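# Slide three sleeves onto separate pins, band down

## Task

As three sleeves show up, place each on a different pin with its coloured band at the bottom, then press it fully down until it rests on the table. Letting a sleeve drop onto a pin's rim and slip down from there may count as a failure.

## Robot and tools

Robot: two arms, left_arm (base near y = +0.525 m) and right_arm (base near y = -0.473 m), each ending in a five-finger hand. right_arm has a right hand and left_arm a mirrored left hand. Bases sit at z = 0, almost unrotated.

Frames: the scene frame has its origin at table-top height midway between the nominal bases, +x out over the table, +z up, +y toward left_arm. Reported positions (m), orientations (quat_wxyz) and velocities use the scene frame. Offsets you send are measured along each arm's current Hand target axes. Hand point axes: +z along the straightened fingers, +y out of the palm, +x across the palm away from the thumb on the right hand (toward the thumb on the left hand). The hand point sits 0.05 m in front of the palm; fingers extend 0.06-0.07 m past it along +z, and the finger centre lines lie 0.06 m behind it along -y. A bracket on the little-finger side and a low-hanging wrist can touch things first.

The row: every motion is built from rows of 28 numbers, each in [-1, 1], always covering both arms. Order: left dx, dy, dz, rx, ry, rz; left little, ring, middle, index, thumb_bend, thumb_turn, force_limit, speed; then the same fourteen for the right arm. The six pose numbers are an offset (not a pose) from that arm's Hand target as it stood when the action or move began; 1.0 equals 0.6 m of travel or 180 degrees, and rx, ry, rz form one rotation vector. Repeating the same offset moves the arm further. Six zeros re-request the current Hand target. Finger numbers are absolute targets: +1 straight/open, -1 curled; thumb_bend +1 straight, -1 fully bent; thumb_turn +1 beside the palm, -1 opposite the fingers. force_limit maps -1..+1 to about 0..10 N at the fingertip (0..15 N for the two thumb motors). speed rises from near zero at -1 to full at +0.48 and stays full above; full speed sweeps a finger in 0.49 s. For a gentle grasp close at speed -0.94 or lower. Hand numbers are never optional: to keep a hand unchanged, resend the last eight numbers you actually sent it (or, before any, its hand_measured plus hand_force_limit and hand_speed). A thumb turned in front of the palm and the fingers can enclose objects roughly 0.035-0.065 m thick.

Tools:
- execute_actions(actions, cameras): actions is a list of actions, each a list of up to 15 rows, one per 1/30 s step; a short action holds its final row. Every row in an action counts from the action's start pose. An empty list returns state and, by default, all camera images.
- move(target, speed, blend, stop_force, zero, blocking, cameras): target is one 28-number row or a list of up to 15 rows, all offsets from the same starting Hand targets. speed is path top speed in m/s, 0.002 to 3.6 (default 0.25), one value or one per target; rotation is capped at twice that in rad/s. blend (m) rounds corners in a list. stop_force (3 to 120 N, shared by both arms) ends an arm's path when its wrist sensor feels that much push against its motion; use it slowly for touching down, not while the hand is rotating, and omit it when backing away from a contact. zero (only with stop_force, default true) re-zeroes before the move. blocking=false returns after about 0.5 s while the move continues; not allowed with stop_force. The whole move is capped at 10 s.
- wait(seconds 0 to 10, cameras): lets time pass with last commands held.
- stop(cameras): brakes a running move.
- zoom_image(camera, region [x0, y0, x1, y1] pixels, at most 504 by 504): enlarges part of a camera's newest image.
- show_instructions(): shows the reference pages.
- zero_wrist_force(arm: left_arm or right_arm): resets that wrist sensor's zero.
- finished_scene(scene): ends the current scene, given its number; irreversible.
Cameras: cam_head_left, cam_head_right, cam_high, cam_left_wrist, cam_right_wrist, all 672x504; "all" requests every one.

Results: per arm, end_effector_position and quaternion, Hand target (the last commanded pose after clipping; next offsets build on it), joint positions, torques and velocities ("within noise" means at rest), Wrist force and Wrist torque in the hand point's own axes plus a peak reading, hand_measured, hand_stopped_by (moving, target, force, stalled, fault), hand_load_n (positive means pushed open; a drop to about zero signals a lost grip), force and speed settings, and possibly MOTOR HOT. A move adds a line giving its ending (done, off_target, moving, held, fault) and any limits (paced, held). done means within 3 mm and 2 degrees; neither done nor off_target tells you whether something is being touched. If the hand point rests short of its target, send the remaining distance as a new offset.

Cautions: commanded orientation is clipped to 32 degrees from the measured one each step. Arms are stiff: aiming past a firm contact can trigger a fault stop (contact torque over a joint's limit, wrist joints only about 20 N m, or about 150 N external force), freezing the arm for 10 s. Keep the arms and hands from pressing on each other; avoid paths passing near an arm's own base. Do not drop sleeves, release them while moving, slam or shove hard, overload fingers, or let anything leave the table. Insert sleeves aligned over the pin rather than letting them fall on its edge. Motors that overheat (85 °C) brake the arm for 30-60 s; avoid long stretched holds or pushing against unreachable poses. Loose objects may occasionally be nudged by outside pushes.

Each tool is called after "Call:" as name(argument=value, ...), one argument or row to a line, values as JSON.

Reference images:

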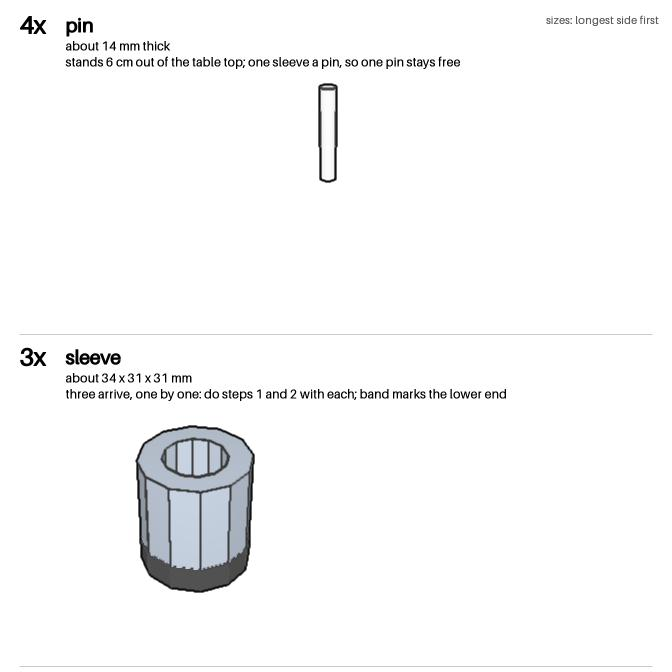

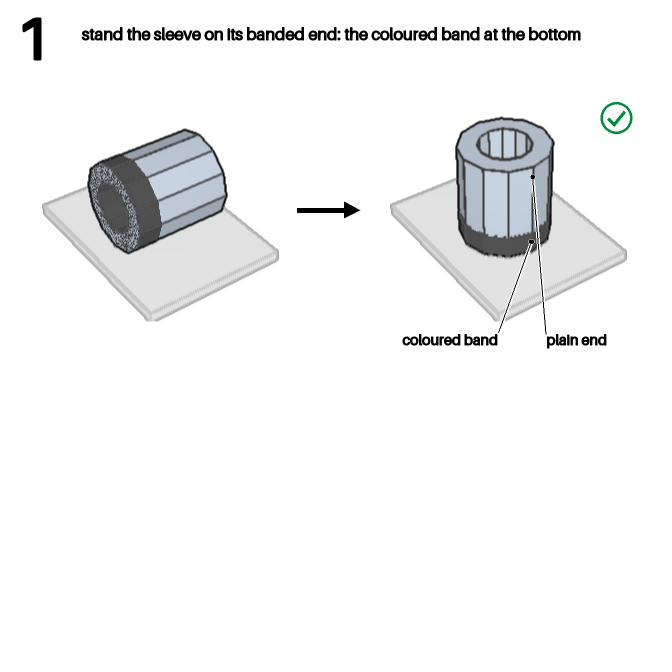

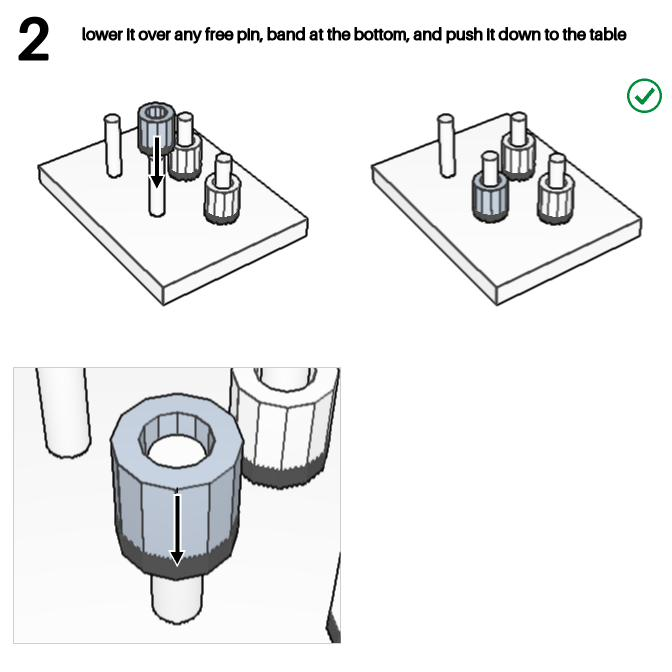

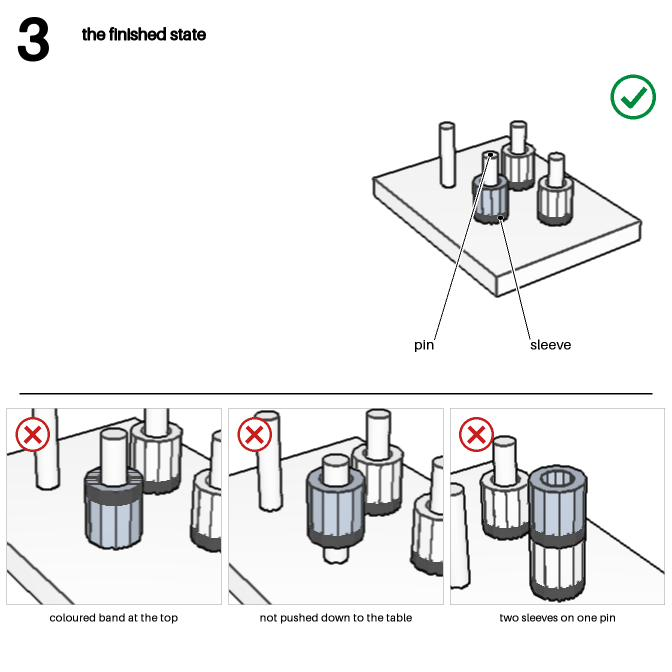

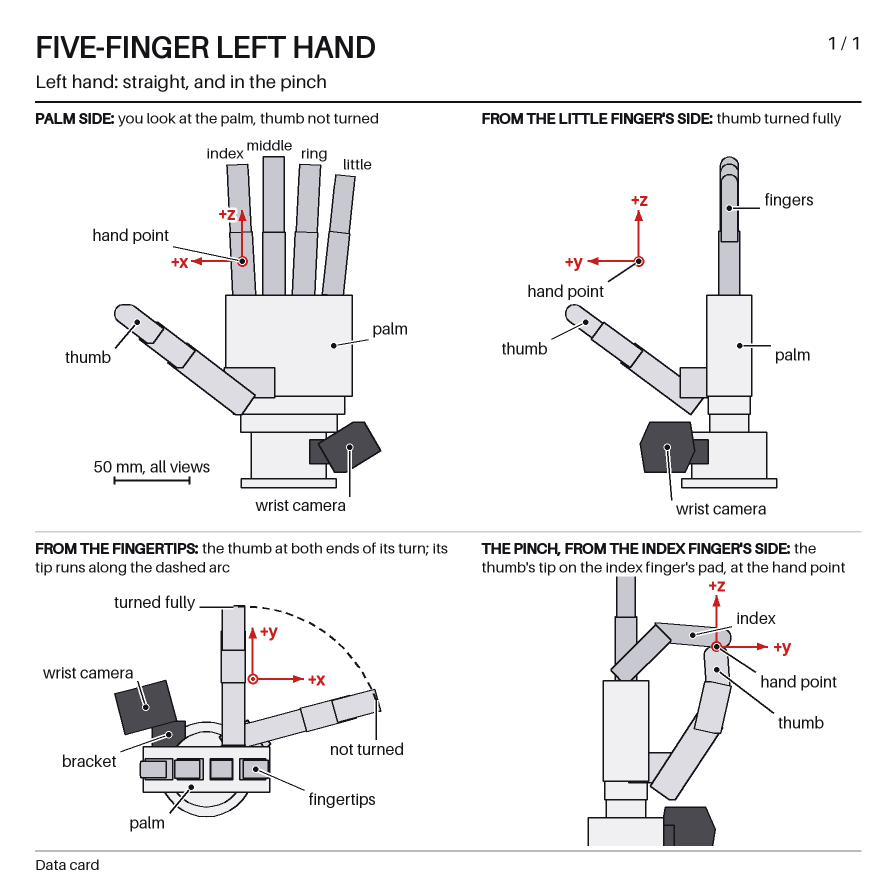

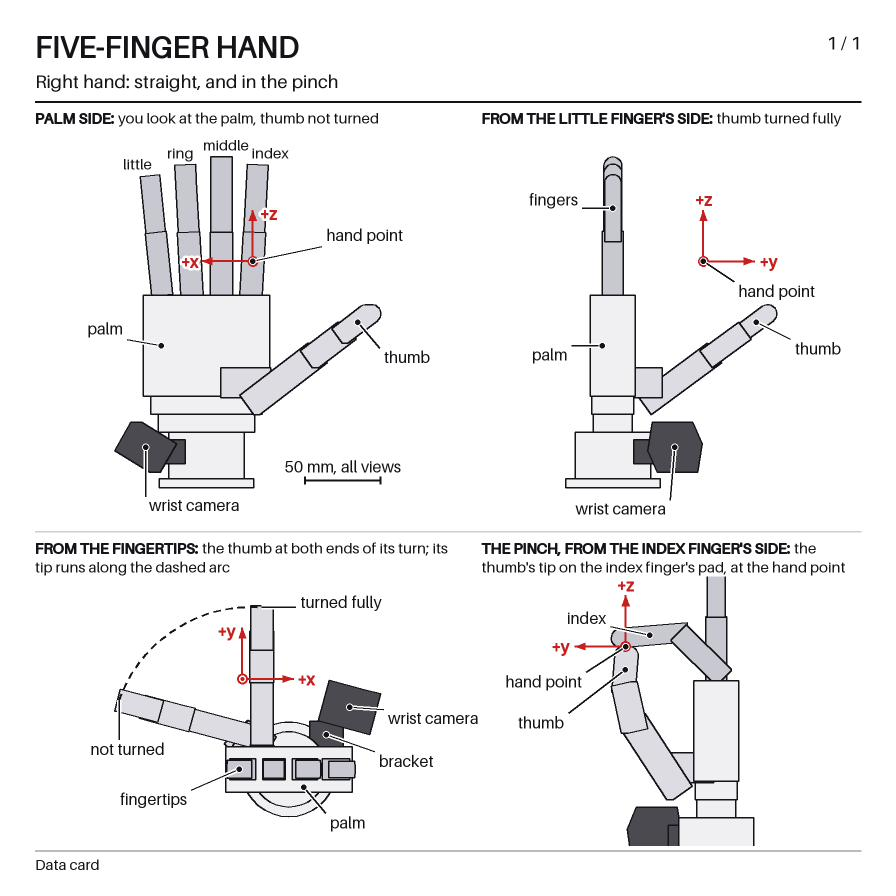

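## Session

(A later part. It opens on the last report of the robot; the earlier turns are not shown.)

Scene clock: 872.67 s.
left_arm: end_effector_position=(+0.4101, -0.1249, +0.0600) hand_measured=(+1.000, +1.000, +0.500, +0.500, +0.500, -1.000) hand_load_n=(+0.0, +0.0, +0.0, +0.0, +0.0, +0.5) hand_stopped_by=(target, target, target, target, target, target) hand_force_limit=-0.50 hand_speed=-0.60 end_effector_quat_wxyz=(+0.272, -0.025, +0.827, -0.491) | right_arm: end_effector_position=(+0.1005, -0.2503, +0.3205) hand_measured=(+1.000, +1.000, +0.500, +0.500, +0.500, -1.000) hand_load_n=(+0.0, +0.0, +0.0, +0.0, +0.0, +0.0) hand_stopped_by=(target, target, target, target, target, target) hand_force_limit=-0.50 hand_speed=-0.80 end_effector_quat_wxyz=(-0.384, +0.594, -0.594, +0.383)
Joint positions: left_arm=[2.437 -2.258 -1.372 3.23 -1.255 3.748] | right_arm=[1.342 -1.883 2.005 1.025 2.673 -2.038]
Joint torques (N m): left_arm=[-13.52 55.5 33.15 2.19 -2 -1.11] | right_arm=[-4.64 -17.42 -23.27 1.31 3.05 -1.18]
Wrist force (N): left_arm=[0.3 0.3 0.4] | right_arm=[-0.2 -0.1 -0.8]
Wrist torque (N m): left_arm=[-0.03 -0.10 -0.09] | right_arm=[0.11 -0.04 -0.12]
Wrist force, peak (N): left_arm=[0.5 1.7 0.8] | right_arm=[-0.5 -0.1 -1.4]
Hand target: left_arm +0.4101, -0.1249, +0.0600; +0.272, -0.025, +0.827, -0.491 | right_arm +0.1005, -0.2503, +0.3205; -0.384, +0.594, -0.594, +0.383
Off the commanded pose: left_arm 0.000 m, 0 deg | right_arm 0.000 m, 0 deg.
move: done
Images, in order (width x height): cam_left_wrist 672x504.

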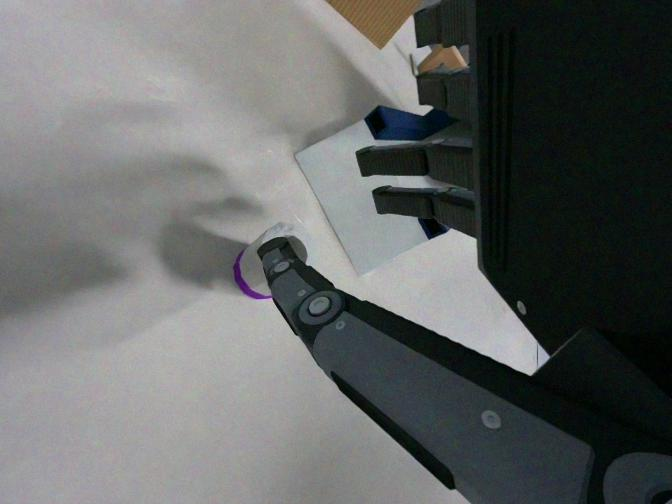

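Call:
move(
  target=[
    [0.02806,0.04213,0.01788,0,0,0,1,1,0.5,0.5,0.5,-1,-0.5,-0.6,0,0,0,0,0,0,1,1,0.5,0.5,0.5,-1,-0.5,-0.8],
  ],
  speed=0.03,
  stop_force=3,
  cameras=["cam_left_wrist"],
)

Call:
zoom_image(
  camera="cam_left_wrist",
  region=[250, 170, 362, 270],
)

Scene clock: 880.17 s.
left_arm: end_effector_position=(+0.4065, -0.1256, +0.0280) hand_measured=(+1.000, +1.000, +0.500, +0.500, +0.500, -1.000) hand_load_n=(+0.0, +0.0, +0.0, +0.0, +0.0, +0.0) hand_stopped_by=(target, target, target, target, target, target) hand_force_limit=-0.50 hand_speed=-0.60 end_effector_quat_wxyz=(+0.272, -0.025, +0.827, -0.491) | right_arm: end_effector_position=(+0.1005, -0.2503, +0.3205) hand_measured=(+1.000, +1.000, +0.500, +0.500, +0.500, -1.000) hand_load_n=(+0.0, +0.0, +0.0, +0.0, +0.0, +0.0) hand_stopped_by=(target, target, target, target, target, target) hand_force_limit=-0.50 hand_speed=-0.80 end_effector_quat_wxyz=(-0.384, +0.594, -0.594, +0.383)
Joint positions: left_arm=[2.432 -2.292 -1.403 3.297 -1.259 3.746] | right_arm=[1.342 -1.883 2.005 1.025 2.673 -2.038]
Joint torques (N m): left_arm=[0.27 70.98 32.39 -2.31 1.12 0.07] | right_arm=[-5.15 -17.84 -24.04 1.26 2.96 -1.15]
Wrist force (N): left_arm=[0.0 0.6 0.3] | right_arm=[-0.7 0.1 -0.8]
Wrist torque (N m): left_arm=[0.02 -0.06 -0.10] | right_arm=[0.14 0.02 -0.14]
Wrist force, peak (N): left_arm=[0.5 0.8 0.1] | right_arm=[-0.6 -0.2 -1.3]
Hand target: left_arm +0.4065, -0.1256, +0.0280; +0.272, -0.025, +0.827, -0.491 | right_arm +0.1005, -0.2503, +0.3205; -0.384, +0.594, -0.594, +0.383
Off the commanded pose: left_arm 0.000 m, 0 deg | right_arm 0.000 m, 0 deg.
move: done
Images, in order (width x height): cam_left_wrist 672x504.

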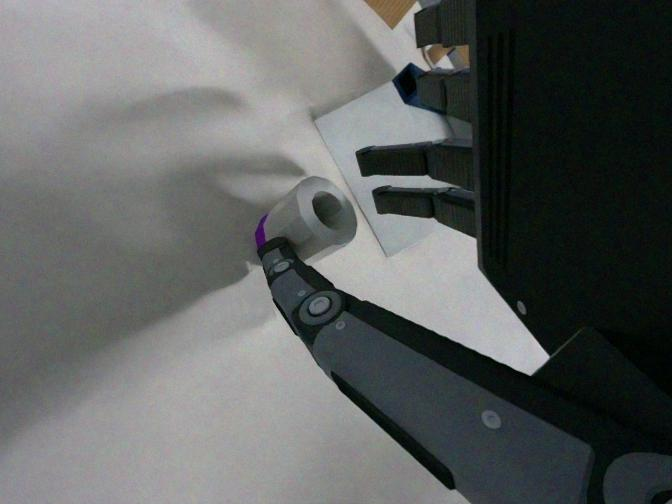

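Scaled by 4.500 from the camera's 672x504 image, which has a finer 960x720 frame.

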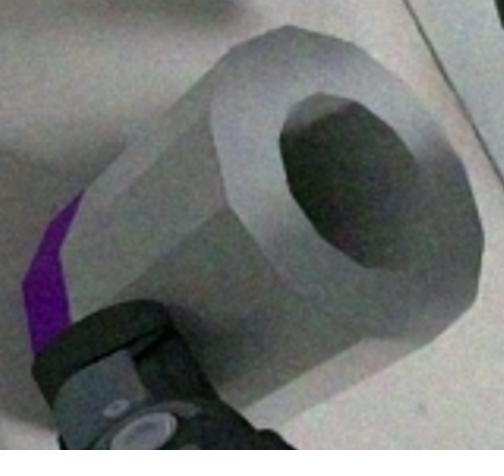

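Call:
move(
  target=[
    [-0.00227,0.0006,0.00126,0,0,0,1,1,0.5,0.5,0.5,-1,-0.5,-0.9,0,0,0,0,0,0,1,1,0.5,0.5,0.5,-1,-0.5,-0.8],
    [-0.00227,0.0006,0.00126,0,0,0,1,1,-0.2,-0.2,0.5,-1,-0.5,-0.9,0,0,0,0,0,0,1,1,0.5,0.5,0.5,-1,-0.5,-0.8],
  ],
  speed=0.03,
  cameras=["cam_left_wrist"],
)

Call:
zoom_image(
  camera="cam_left_wrist",
  region=[250, 170, 362, 270],
)

Scene clock: 886.93 s.
left_arm: end_effector_position=(+0.4081, -0.1256, +0.0280) hand_measured=(+1.000, +1.000, -0.002, -0.076, +0.500, -1.000) hand_load_n=(+0.0, +0.0, +2.0, +2.0, +3.0, -1.5) hand_stopped_by=(target, target, force, force, target, target) hand_force_limit=-0.50 hand_speed=-0.90 end_effector_quat_wxyz=(+0.272, -0.025, +0.827, -0.491) | right_arm: end_effector_position=(+0.1005, -0.2503, +0.3205) hand_measured=(+1.000, +1.000, +0.500, +0.500, +0.500, -1.000) hand_load_n=(+0.0, +0.0, +0.0, +0.0, +0.0, +0.0) hand_stopped_by=(target, target, target, target, target, target) hand_force_limit=-0.50 hand_speed=-0.80 end_effector_quat_wxyz=(-0.384, +0.594, -0.594, +0.383)
Joint positions: left_arm=[2.434 -2.294 -1.4 3.295 -1.258 3.746] | right_arm=[1.342 -1.883 2.005 1.025 2.673 -2.038]
Joint torques (N m): left_arm=[-10.8 67.91 14.54 2.37 -1.97 -1.01] | right_arm=[-5.07 -17.45 -23.57 1.39 3.03 -1.13]
Wrist force (N): left_arm=[-0.6 -1.0 -0.5] | right_arm=[-0.4 -0.2 -1.2]
Wrist torque (N m): left_arm=[-0.09 -0.08 -0.06] | right_arm=[0.12 -0.01 -0.13]
Wrist force, peak (N): left_arm=[-0.2 -1.9 -0.2] | right_arm=[-0.6 0.0 -1.3]
Hand target: left_arm +0.4081, -0.1256, +0.0280; +0.272, -0.025, +0.827, -0.491 | right_arm +0.1005, -0.2503, +0.3205; -0.384, +0.594, -0.594, +0.383
Off the commanded pose: left_arm 0.000 m, 0 deg | right_arm 0.000 m, 0 deg.
move: done
Images, in order (width x height): cam_left_wrist 672x504.

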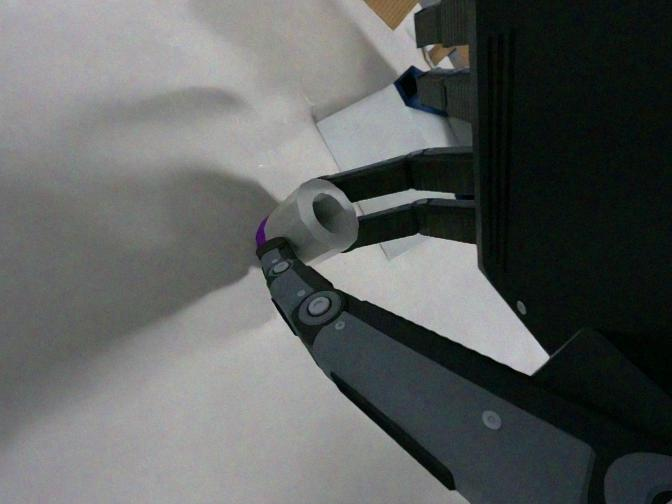

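Scaled by 4.500 from the camera's 672x504 image, which has a finer 960x720 frame.

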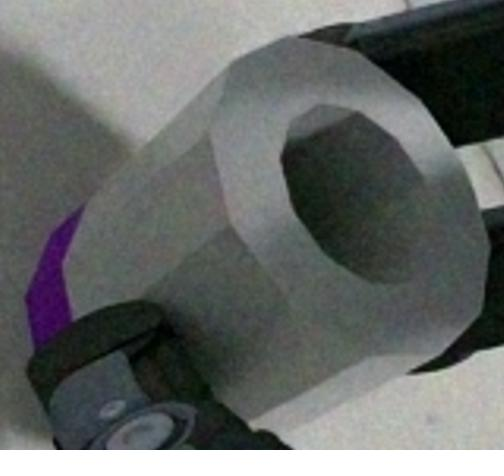

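Call:
move(
  target=[
    [0,-0.13798,-0.06143,0,0,0,1,1,-0.2,-0.2,0.5,-1,-0.5,-0.9,0,0,0,0,0,0,1,1,0.5,0.5,0.5,-1,-0.5,-0.8],
    [-0.4102,0.1861,-0.3998,0,0,0,1,1,-0.2,-0.2,0.5,-1,-0.5,-0.9,0,0,0,0,0,0,1,1,0.5,0.5,0.5,-1,-0.5,-0.8],
    [-0.39048,0.22473,-0.3826,0,0,0,1,1,-0.2,-0.2,0.5,-1,-0.5,-0.9,0,0,0,0,0,0,1,1,0.5,0.5,0.5,-1,-0.5,-0.8],
  ],
  speed=[0.1,0.2,0.08],
  blend=[0.02,0.01,0],
  cameras=["cam_left_wrist","cam_high","cam_head_left","cam_head_right"],
)

Scene clock: 898.30 s.
left_arm: end_effector_position=(+0.5290, +0.1996, +0.1011) hand_measured=(+1.000, +1.000, -0.002, -0.076, +0.500, -1.000) hand_load_n=(-0.5, +0.0, +2.0, +2.5, +3.5, -0.5) hand_stopped_by=(target, target, force, force, target, target) hand_force_limit=-0.50 hand_speed=-0.90 end_effector_quat_wxyz=(+0.272, -0.025, +0.827, -0.491) | right_arm: end_effector_position=(+0.1005, -0.2503, +0.3205) hand_measured=(+1.000, +1.000, +0.500, +0.500, +0.500, -1.000) hand_load_n=(+0.0, -0.5, +0.0, +0.0, +0.0, +0.5) hand_stopped_by=(target, target, target, target, target, target) hand_force_limit=-0.50 hand_speed=-0.80 end_effector_quat_wxyz=(-0.384, +0.594, -0.594, +0.383)
Joint positions: left_arm=[3.103 -2.069 -1.606 3.036 -0.668 4.145] | right_arm=[1.342 -1.883 2.005 1.025 2.673 -2.038]
Joint torques (N m): left_arm=[9.95 59.31 30.79 -4.17 2.11 -1.09] | right_arm=[-4.36 -18 -23.66 1.34 3.07 -1.23]
Wrist force (N): left_arm=[0.6 0.7 0.2] | right_arm=[-0.5 0.0 -1.0]
Wrist torque (N m): left_arm=[0.03 -0.13 -0.14] | right_arm=[0.12 0.00 -0.13]
Wrist force, peak (N): left_arm=[0.2 1.8 0.7] | right_arm=[-0.3 0.0 -1.5]
Hand target: left_arm +0.5291, +0.1997, +0.1011; +0.272, -0.025, +0.827, -0.491 | right_arm +0.1005, -0.2503, +0.3205; -0.384, +0.594, -0.594, +0.383
Off the commanded pose: left_arm 0.000 m, 0 deg | right_arm 0.000 m, 0 deg.
move: done
Images, in order (width x height): cam_head_left 672x504, cam_head_right 672x504, cam_high 672x504, cam_left_wrist 672x504.

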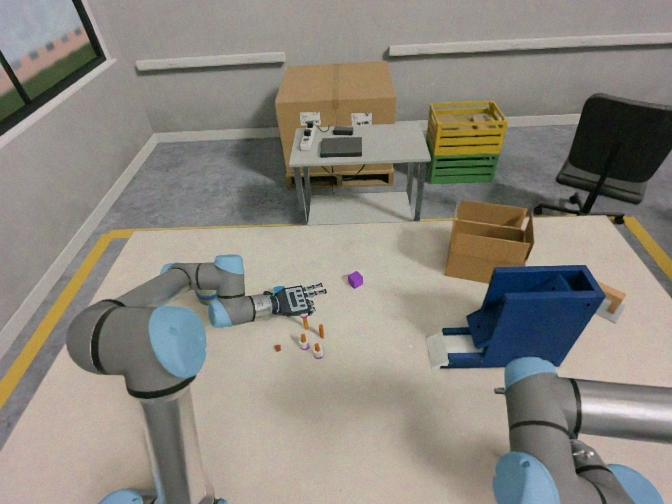

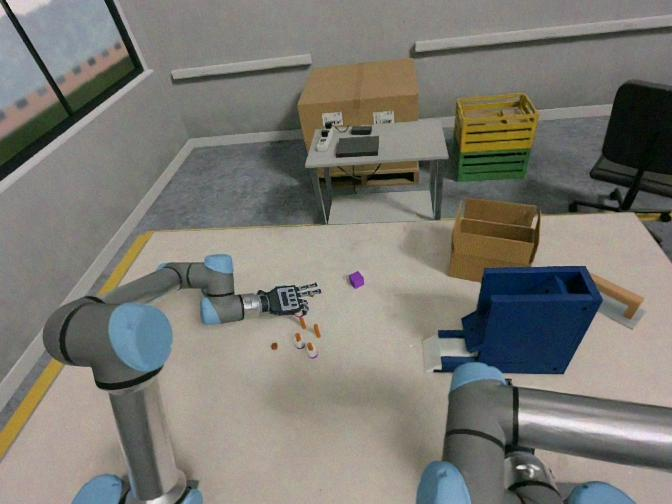

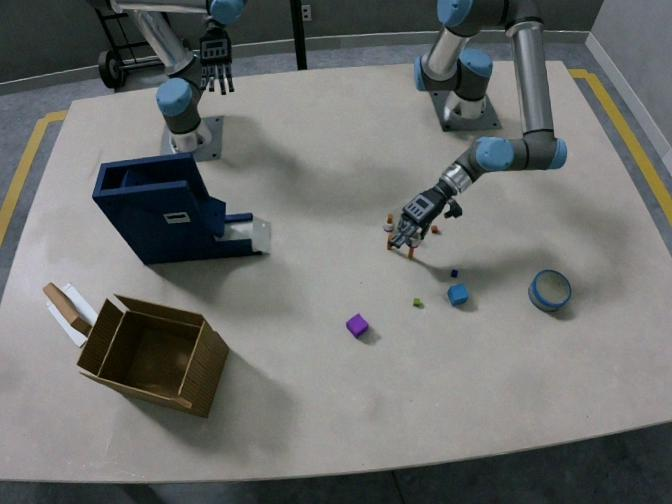

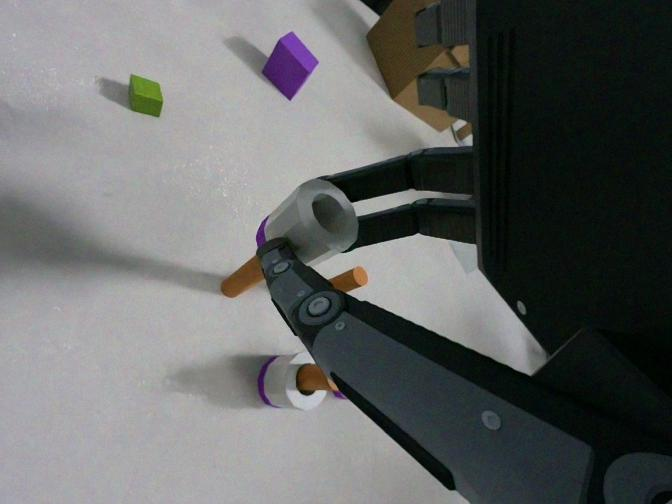

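Call:
zoom_image(
  camera="cam_left_wrist",
  region=[205, 225, 285, 305],
)

Call:
zoom_image(
  camera="cam_high",
  region=[400, 225, 424, 265],
)

Call:
zoom_image(
  camera="cam_head_left",
  region=[290, 305, 325, 335],
)

Call:
zoom_image(
  camera="cam_head_right",
  region=[285, 305, 320, 335],
)

Scaled by 6.300 from the camera's 672x504 image, which has a finer 960x720 frame.

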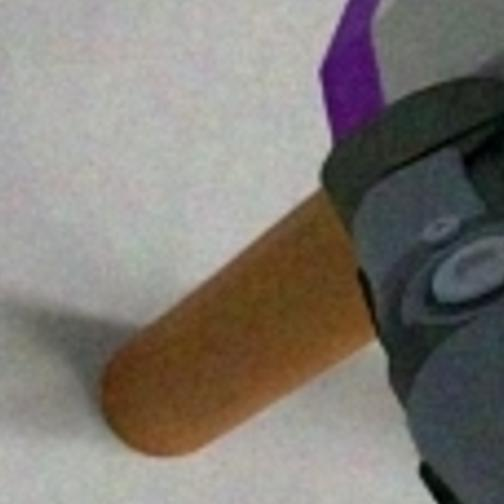

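Scaled by 12.600 from the camera's 672x504 image, which has a finer 960x720 frame.

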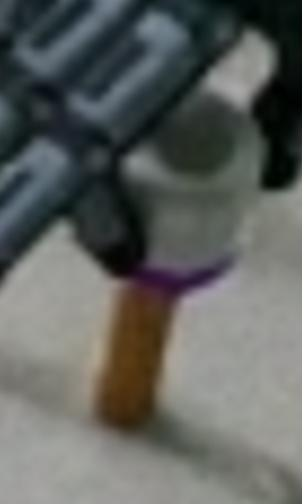

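Scaled by 14.400 from the camera's 672x504 image, which has a finer 960x720 frame.

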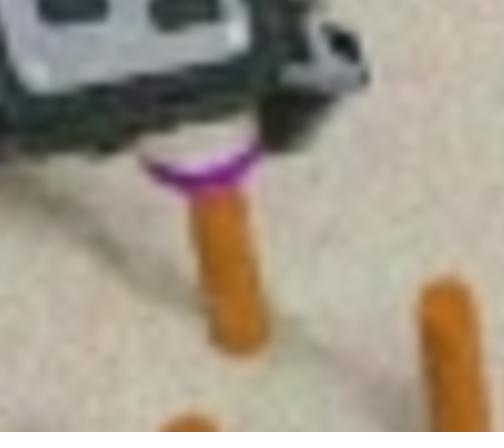

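Scaled by 14.400 from the camera's 672x504 image, which has a finer 960x720 frame.

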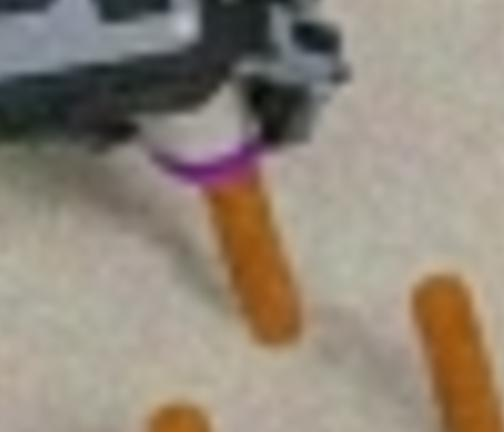

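Call:
move(
  target=[
    [0.0085,0.01264,0.00754,0,0,0,1,1,-0.2,-0.2,0.5,-1,-0.5,-0.9,0,0,0,0,0,0,1,1,0.5,0.5,0.5,-1,-0.5,-0.8],
  ],
  speed=0.03,
  stop_force=3,
  cameras=["cam_left_wrist","cam_high","cam_head_left","cam_head_right"],
)

Call:
zoom_image(
  camera="cam_left_wrist",
  region=[205, 230, 275, 305],
)

Call:
zoom_image(
  camera="cam_high",
  region=[402, 232, 422, 262],
)

Call:
zoom_image(
  camera="cam_head_left",
  region=[293, 305, 323, 335],
)

Call:
zoom_image(
  camera="cam_head_right",
  region=[288, 305, 318, 335],
)

Scene clock: 913.60 s.
left_arm: end_effector_position=(+0.5286, +0.1984, +0.0910) hand_measured=(+1.000, +1.000, -0.002, -0.076, +0.500, -1.000) hand_load_n=(+0.0, +0.0, +2.0, +2.5, +4.0, +0.0) hand_stopped_by=(target, target, force, force, target, target) hand_force_limit=-0.50 hand_speed=-0.90 end_effector_quat_wxyz=(+0.272, -0.025, +0.827, -0.491) | right_arm: end_effector_position=(+0.1005, -0.2503, +0.3205) hand_measured=(+1.000, +1.000, +0.500, +0.500, +0.500, -1.000) hand_load_n=(+0.0, +0.0, +0.0, +0.0, +0.0, +0.0) hand_stopped_by=(target, target, target, target, target, target) hand_force_limit=-0.50 hand_speed=-0.80 end_effector_quat_wxyz=(-0.384, +0.594, -0.594, +0.383)
Joint positions: left_arm=[3.1 -2.081 -1.617 3.06 -0.67 4.143] | right_arm=[1.342 -1.883 2.005 1.025 2.673 -2.038]
Joint torques (N m): left_arm=[-0.11 59.56 31.11 -3.92 1.7 0.96] | right_arm=[-4.68 -17.62 -23.03 1.33 3.22 -1.16]
Wrist force (N): left_arm=[0.7 0.5 0.2] | right_arm=[-0.7 -0.2 -0.8]
Wrist torque (N m): left_arm=[0.01 -0.15 -0.14] | right_arm=[0.09 0.03 -0.15]
Wrist force, peak (N): left_arm=[0.9 0.8 0.3] | right_arm=[-0.6 0.0 -1.3]
Hand target: left_arm +0.5286, +0.1984, +0.0910; +0.272, -0.025, +0.827, -0.491 | right_arm +0.1005, -0.2503, +0.3205; -0.384, +0.594, -0.594, +0.383
Off the commanded pose: left_arm 0.000 m, 0 deg | right_arm 0.000 m, 0 deg.
move: done
Images, in order (width x height): cam_head_left 672x504, cam_head_right 672x504, cam_high 672x504, cam_left_wrist 672x504.

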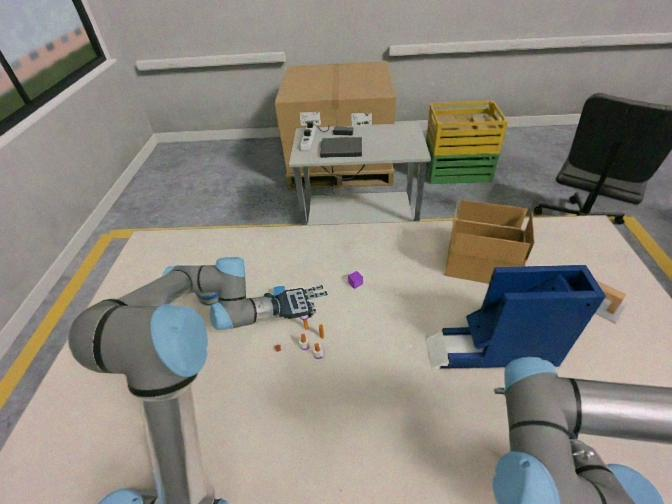

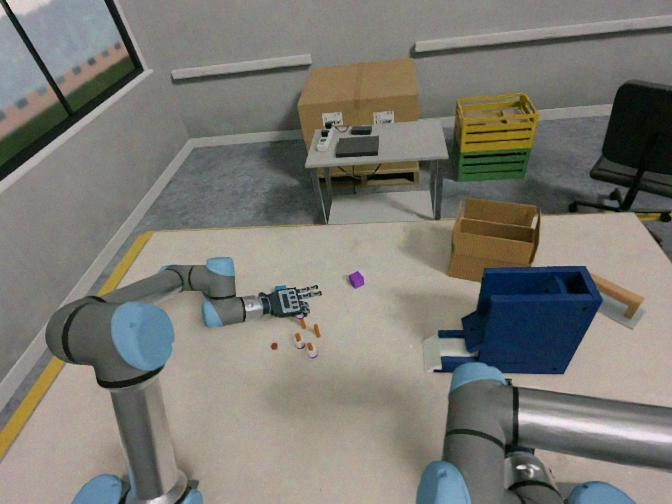

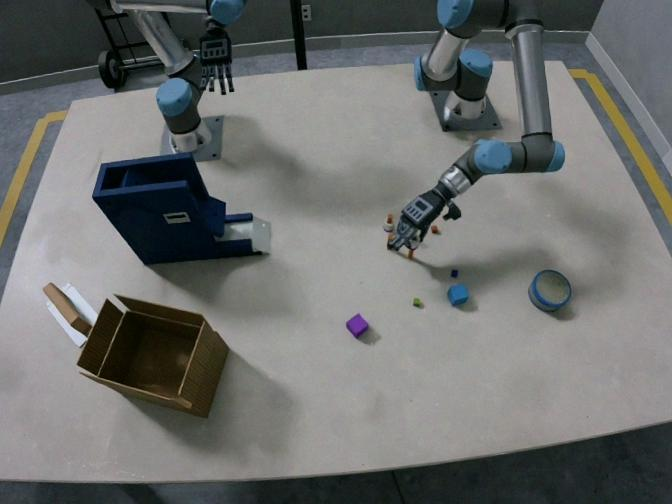

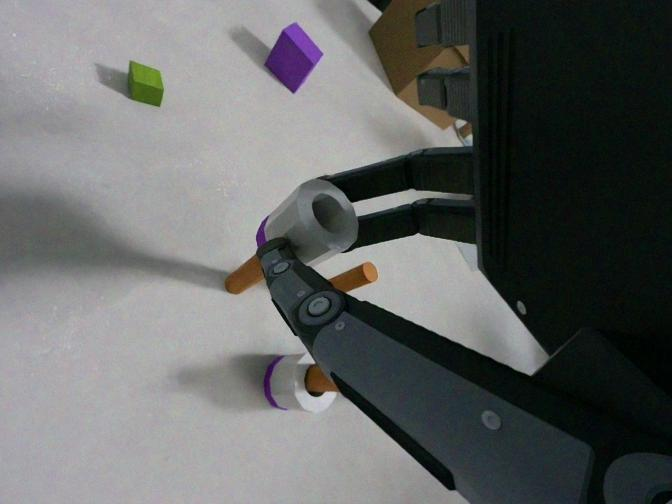

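Scaled by 6.720 from the camera's 672x504 image, which has a finer 960x720 frame.

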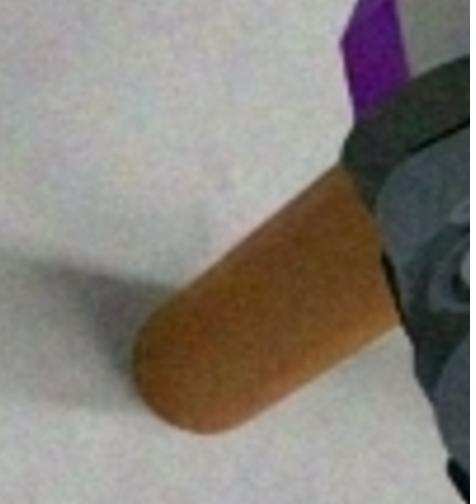

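Scaled by 16.800 from the camera's 672x504 image, which has a finer 960x720 frame.

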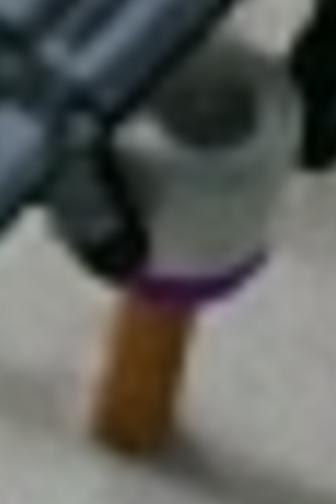

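Scaled by 16.800 from the camera's 672x504 image, which has a finer 960x720 frame.

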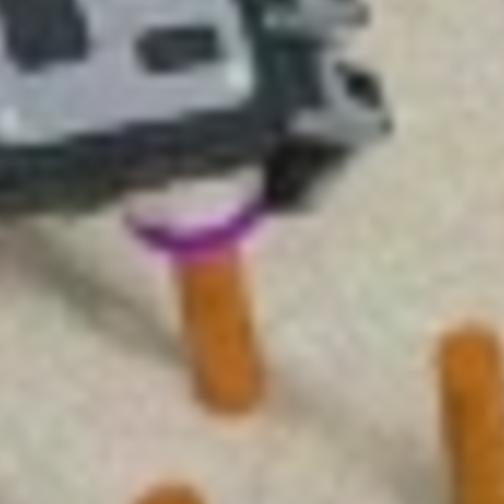

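Scaled by 16.800 from the camera's 672x504 image, which has a finer 960x720 frame.

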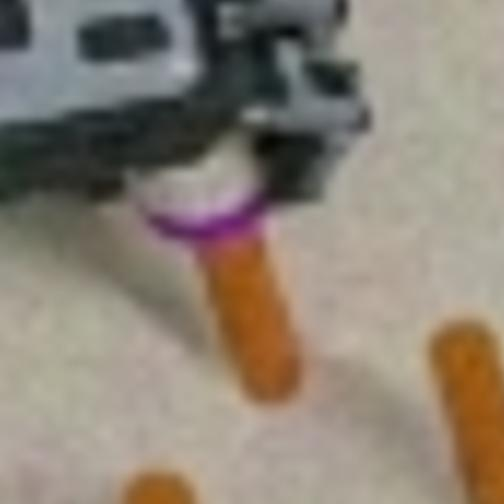

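Call:
move(
  target=[
    [0.00164,-0.00014,-0.00156,0,0,0,1,1,-0.2,-0.2,0.5,-1,-0.5,-0.9,0,0,0,0,0,0,1,1,0.5,0.5,0.5,-1,-0.5,-0.8],
    [0.00798,0.01228,0.00397,0,0,0,1,1,-0.2,-0.2,0.5,-1,-0.5,-0.9,0,0,0,0,0,0,1,1,0.5,0.5,0.5,-1,-0.5,-0.8],
  ],
  speed=[0.02,0.01],
  stop_force=3,
  cameras=[],
)

Scene clock: 925.33 s.
left_arm: end_effector_position=(+0.5273, +0.1988, +0.0820) hand_measured=(+1.000, +1.000, -0.002, -0.076, +0.500, -1.000) hand_load_n=(-0.5, +0.0, +2.0, +2.5, +4.0, +0.0) hand_stopped_by=(target, target, force, force, target, target) hand_force_limit=-0.50 hand_speed=-0.90 end_effector_quat_wxyz=(+0.272, -0.025, +0.827, -0.491) | right_arm: end_effector_position=(+0.1005, -0.2503, +0.3205) hand_measured=(+1.000, +1.000, +0.500, +0.500, +0.500, -1.000) hand_load_n=(+0.0, +0.0, +0.0, +0.0, +0.0, +0.0) hand_stopped_by=(target, target, target, target, target, target) hand_force_limit=-0.50 hand_speed=-0.80 end_effector_quat_wxyz=(-0.384, +0.594, -0.594, +0.383)
Joint positions: left_arm=[3.101 -2.089 -1.63 3.082 -0.67 4.144] | right_arm=[1.342 -1.883 2.005 1.025 2.673 -2.038]
Joint torques (N m): left_arm=[0.99 60.27 30.75 -4.04 0.82 -1.13] | right_arm=[-4.63 -17.52 -23.34 1.38 3.27 -1.16]
Wrist force (N): left_arm=[0.6 0.9 0.1] | right_arm=[-0.2 -0.1 -1.1]
Wrist torque (N m): left_arm=[0.06 -0.13 -0.15] | right_arm=[0.12 -0.04 -0.11]
Wrist force, peak (N): left_arm=[1.0 0.8 0.0] | right_arm=[-0.6 -0.2 -1.4]
Hand target: left_arm +0.5273, +0.1988, +0.0820; +0.272, -0.025, +0.827, -0.491 | right_arm +0.1005, -0.2503, +0.3205; -0.384, +0.594, -0.594, +0.383
Off the commanded pose: left_arm 0.000 m, 0 deg | right_arm 0.000 m, 0 deg.
move: done
No camera images: "cameras" was empty.

Call:
move(
  target=[
    [0.03944,0.07727,0.0344,0,0,0,1,1,-0.2,-0.2,0.5,-1,-0.5,-0.9,0,0,0,0,0,0,1,1,0.5,0.5,0.5,-1,-0.5,-0.8],
    [0.04296,0.08417,0.03747,0,0,0,1,1,-0.2,-0.2,0.5,-1,-0.5,-0.9,0,0,0,0,0,0,1,1,0.5,0.5,0.5,-1,-0.5,-0.8],
  ],
  speed=[0.025,0.01],
  stop_force=4,
  cameras=["cam_left_wrist"],
)

Call:
zoom_image(
  camera="cam_left_wrist",
  region=[220, 140, 420, 290],
)

Scene clock: 935.77 s.
left_arm: end_effector_position=(+0.5274, +0.1990, +0.0210) hand_measured=(+1.000, +1.000, -0.002, -0.076, +0.500, -1.000) hand_load_n=(+0.0, +0.0, +3.5, +0.5, +2.5, +0.0) hand_stopped_by=(target, target, force, force, target, target) hand_force_limit=-0.50 hand_speed=-0.90 end_effector_quat_wxyz=(+0.272, -0.025, +0.827, -0.491) | right_arm: end_effector_position=(+0.1005, -0.2503, +0.3205) hand_measured=(+1.000, +1.000, +0.500, +0.500, +0.500, -1.000) hand_load_n=(+0.0, +0.0, +0.0, +0.0, +0.0, +0.0) hand_stopped_by=(target, target, target, target, target, target) hand_force_limit=-0.50 hand_speed=-0.80 end_effector_quat_wxyz=(-0.384, +0.594, -0.594, +0.383)
Joint positions: left_arm=[3.101 -2.176 -1.675 3.213 -0.669 4.144] | right_arm=[1.342 -1.883 2.005 1.025 2.673 -2.038]
Joint torques (N m): left_arm=[11.29 60.99 24.82 -4.11 0.73 -0.13] | right_arm=[-4.51 -17.54 -22.89 1.46 3.24 -1.21]
Wrist force (N): left_arm=[0.0 -0.1 -0.4] | right_arm=[-0.7 0.0 -1.1]
Wrist torque (N m): left_arm=[-0.01 -0.10 -0.14] | right_arm=[0.14 0.04 -0.14]
Wrist force, peak (N): left_arm=[-0.3 -2.4 -0.9] | right_arm=[-0.4 0.0 -1.4]
Hand target: left_arm +0.5275, +0.1990, +0.0210; +0.272, -0.025, +0.827, -0.491 | right_arm +0.1005, -0.2503, +0.3205; -0.384, +0.594, -0.594, +0.383
Off the commanded pose: left_arm 0.000 m, 0 deg | right_arm 0.000 m, 0 deg.
move: done
Images, in order (width x height): cam_left_wrist 672x504.

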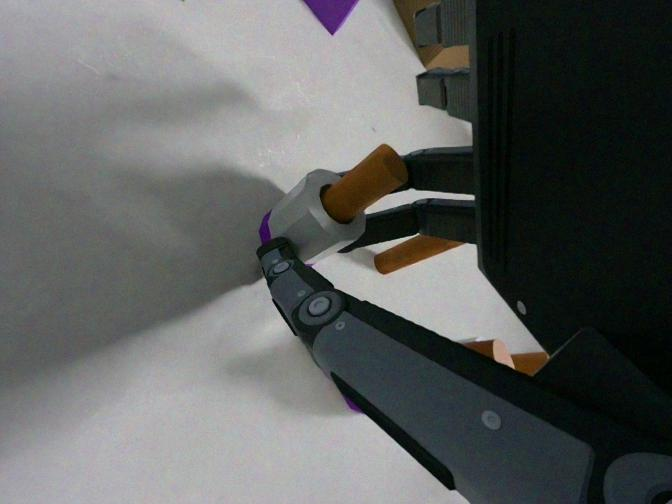

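Scaled by 2.520 from the camera's 672x504 image, which has a finer 960x720 frame.

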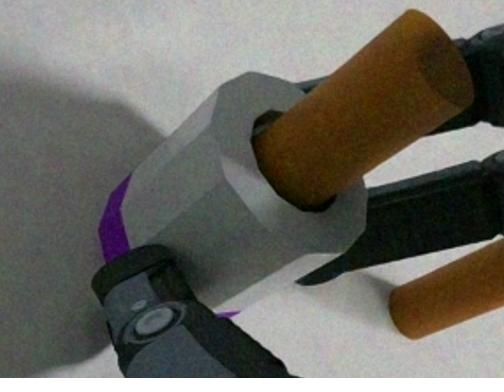

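Call:
move(
  target=[
    [0,0,0,0,0,0,1,1,0.2,0.2,0.5,-1,-0.5,-0.8,0,0,0,0,0,0,1,1,0.5,0.5,0.5,-1,-0.5,-0.8],
    [0,0.00273,-0.00617,0,0,0,1,1,0.2,0.2,0.5,-1,-0.5,-0.8,0,0,0,0,0,0,1,1,0.5,0.5,0.5,-1,-0.5,-0.8],
    [-0.0916,-0.17665,-0.08603,0,0,0,1,1,0.2,0.2,0.5,-1,-0.5,-0.8,0,0,0,0,0,0,1,1,0.5,0.5,0.5,-1,-0.5,-0.8],
  ],
  speed=[0.04,0.04,0.12],
  blend=[0,0.001,0],
  cameras=["cam_left_wrist","cam_high","cam_head_left","cam_head_right"],
)

Call:
zoom_image(
  camera="cam_high",
  region=[375, 200, 435, 265],
)

Call:
zoom_image(
  camera="cam_head_left",
  region=[270, 290, 350, 365],
)

Scene clock: 942.93 s.
left_arm: end_effector_position=(+0.5258, +0.2024, +0.1510) hand_measured=(+1.000, +1.000, +0.200, +0.200, +0.500, -1.000) hand_load_n=(+0.0, +0.0, +0.0, +0.0, +0.0, +0.0) hand_stopped_by=(target, target, target, target, target, target) hand_force_limit=-0.50 hand_speed=-0.80 end_effector_quat_wxyz=(+0.272, -0.025, +0.827, -0.491) | right_arm: end_effector_position=(+0.1005, -0.2503, +0.3205) hand_measured=(+1.000, +1.000, +0.500, +0.500, +0.500, -1.000) hand_load_n=(+0.0, +0.0, +0.0, +0.0, +0.0, +0.0) hand_stopped_by=(target, target, target, target, target, target) hand_force_limit=-0.50 hand_speed=-0.80 end_effector_quat_wxyz=(-0.384, +0.594, -0.594, +0.383)
Joint positions: left_arm=[3.108 -2.007 -1.559 2.923 -0.664 4.151] | right_arm=[1.342 -1.883 2.005 1.025 2.673 -2.038]
Joint torques (N m): left_arm=[-6.59 50.11 16.59 -0.24 0 0.42] | right_arm=[-4.13 -17.61 -23.67 1.5 3.29 -1.18]
Wrist force (N): left_arm=[0.3 0.2 0.2] | right_arm=[-0.5 0.1 -1.2]
Wrist torque (N m): left_arm=[-0.03 -0.11 -0.16] | right_arm=[0.15 0.01 -0.13]
Wrist force, peak (N): left_arm=[0.8 1.7 0.0] | right_arm=[-0.4 0.0 -1.4]
Hand target: left_arm +0.5258, +0.2024, +0.1510; +0.272, -0.025, +0.827, -0.491 | right_arm +0.1005, -0.2503, +0.3205; -0.384, +0.594, -0.594, +0.383
Off the commanded pose: left_arm 0.000 m, 0 deg | right_arm 0.000 m, 0 deg.
move: done
Images, in order (width x height): cam_head_left 672x504, cam_head_right 672x504, cam_high 672x504, cam_left_wrist 672x504.

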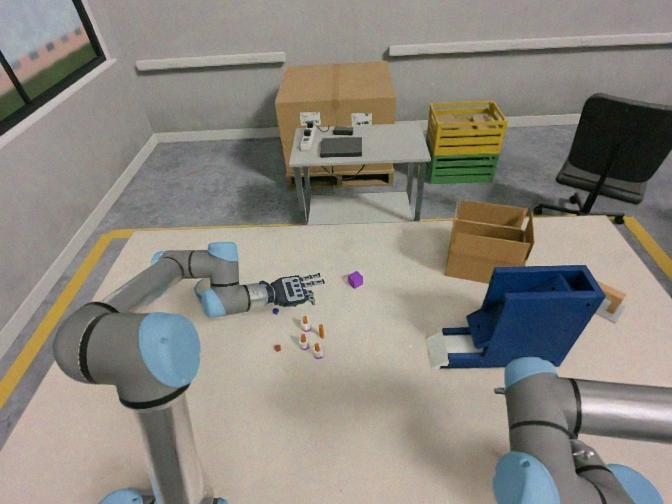

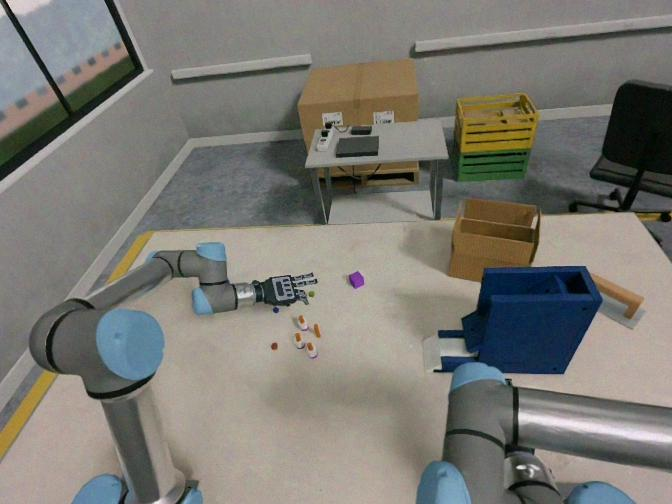

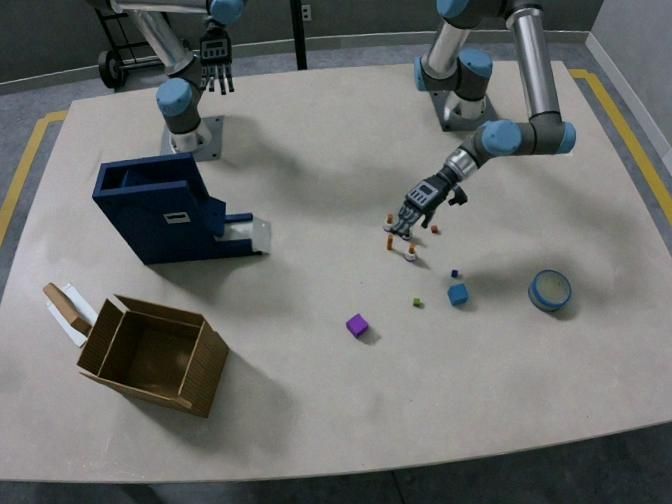

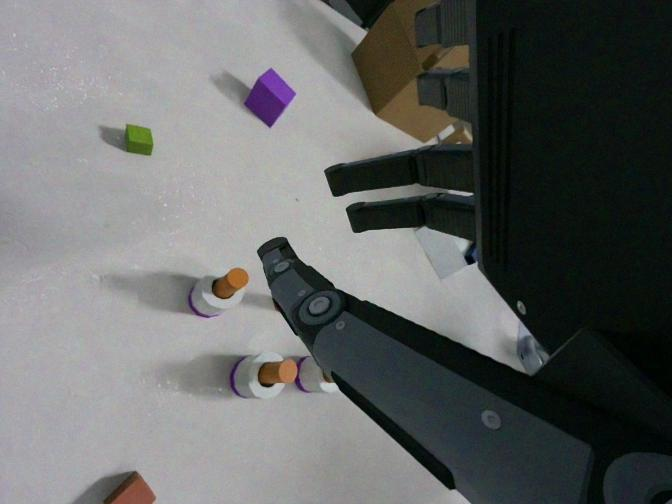

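Scaled by 7.754 from the camera's 672x504 image, which has a finer 960x720 frame.

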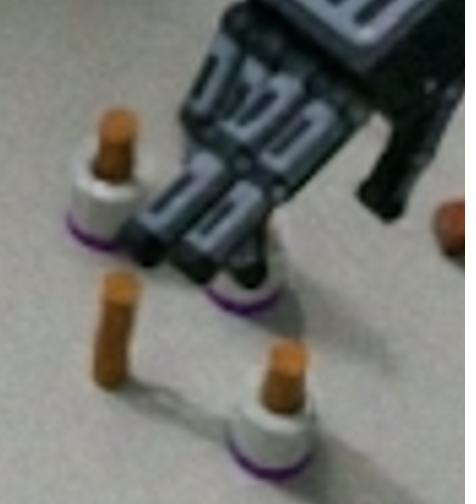

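Scaled by 6.300 from the camera's 672x504 image, which has a finer 960x720 frame.

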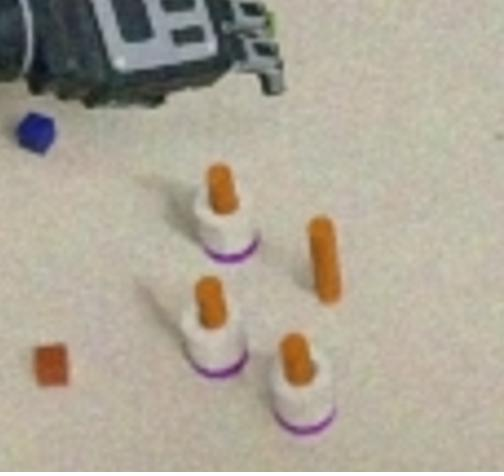

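Call:
finished_scene(
  scene=1,
)

The scene is finished: the task was done.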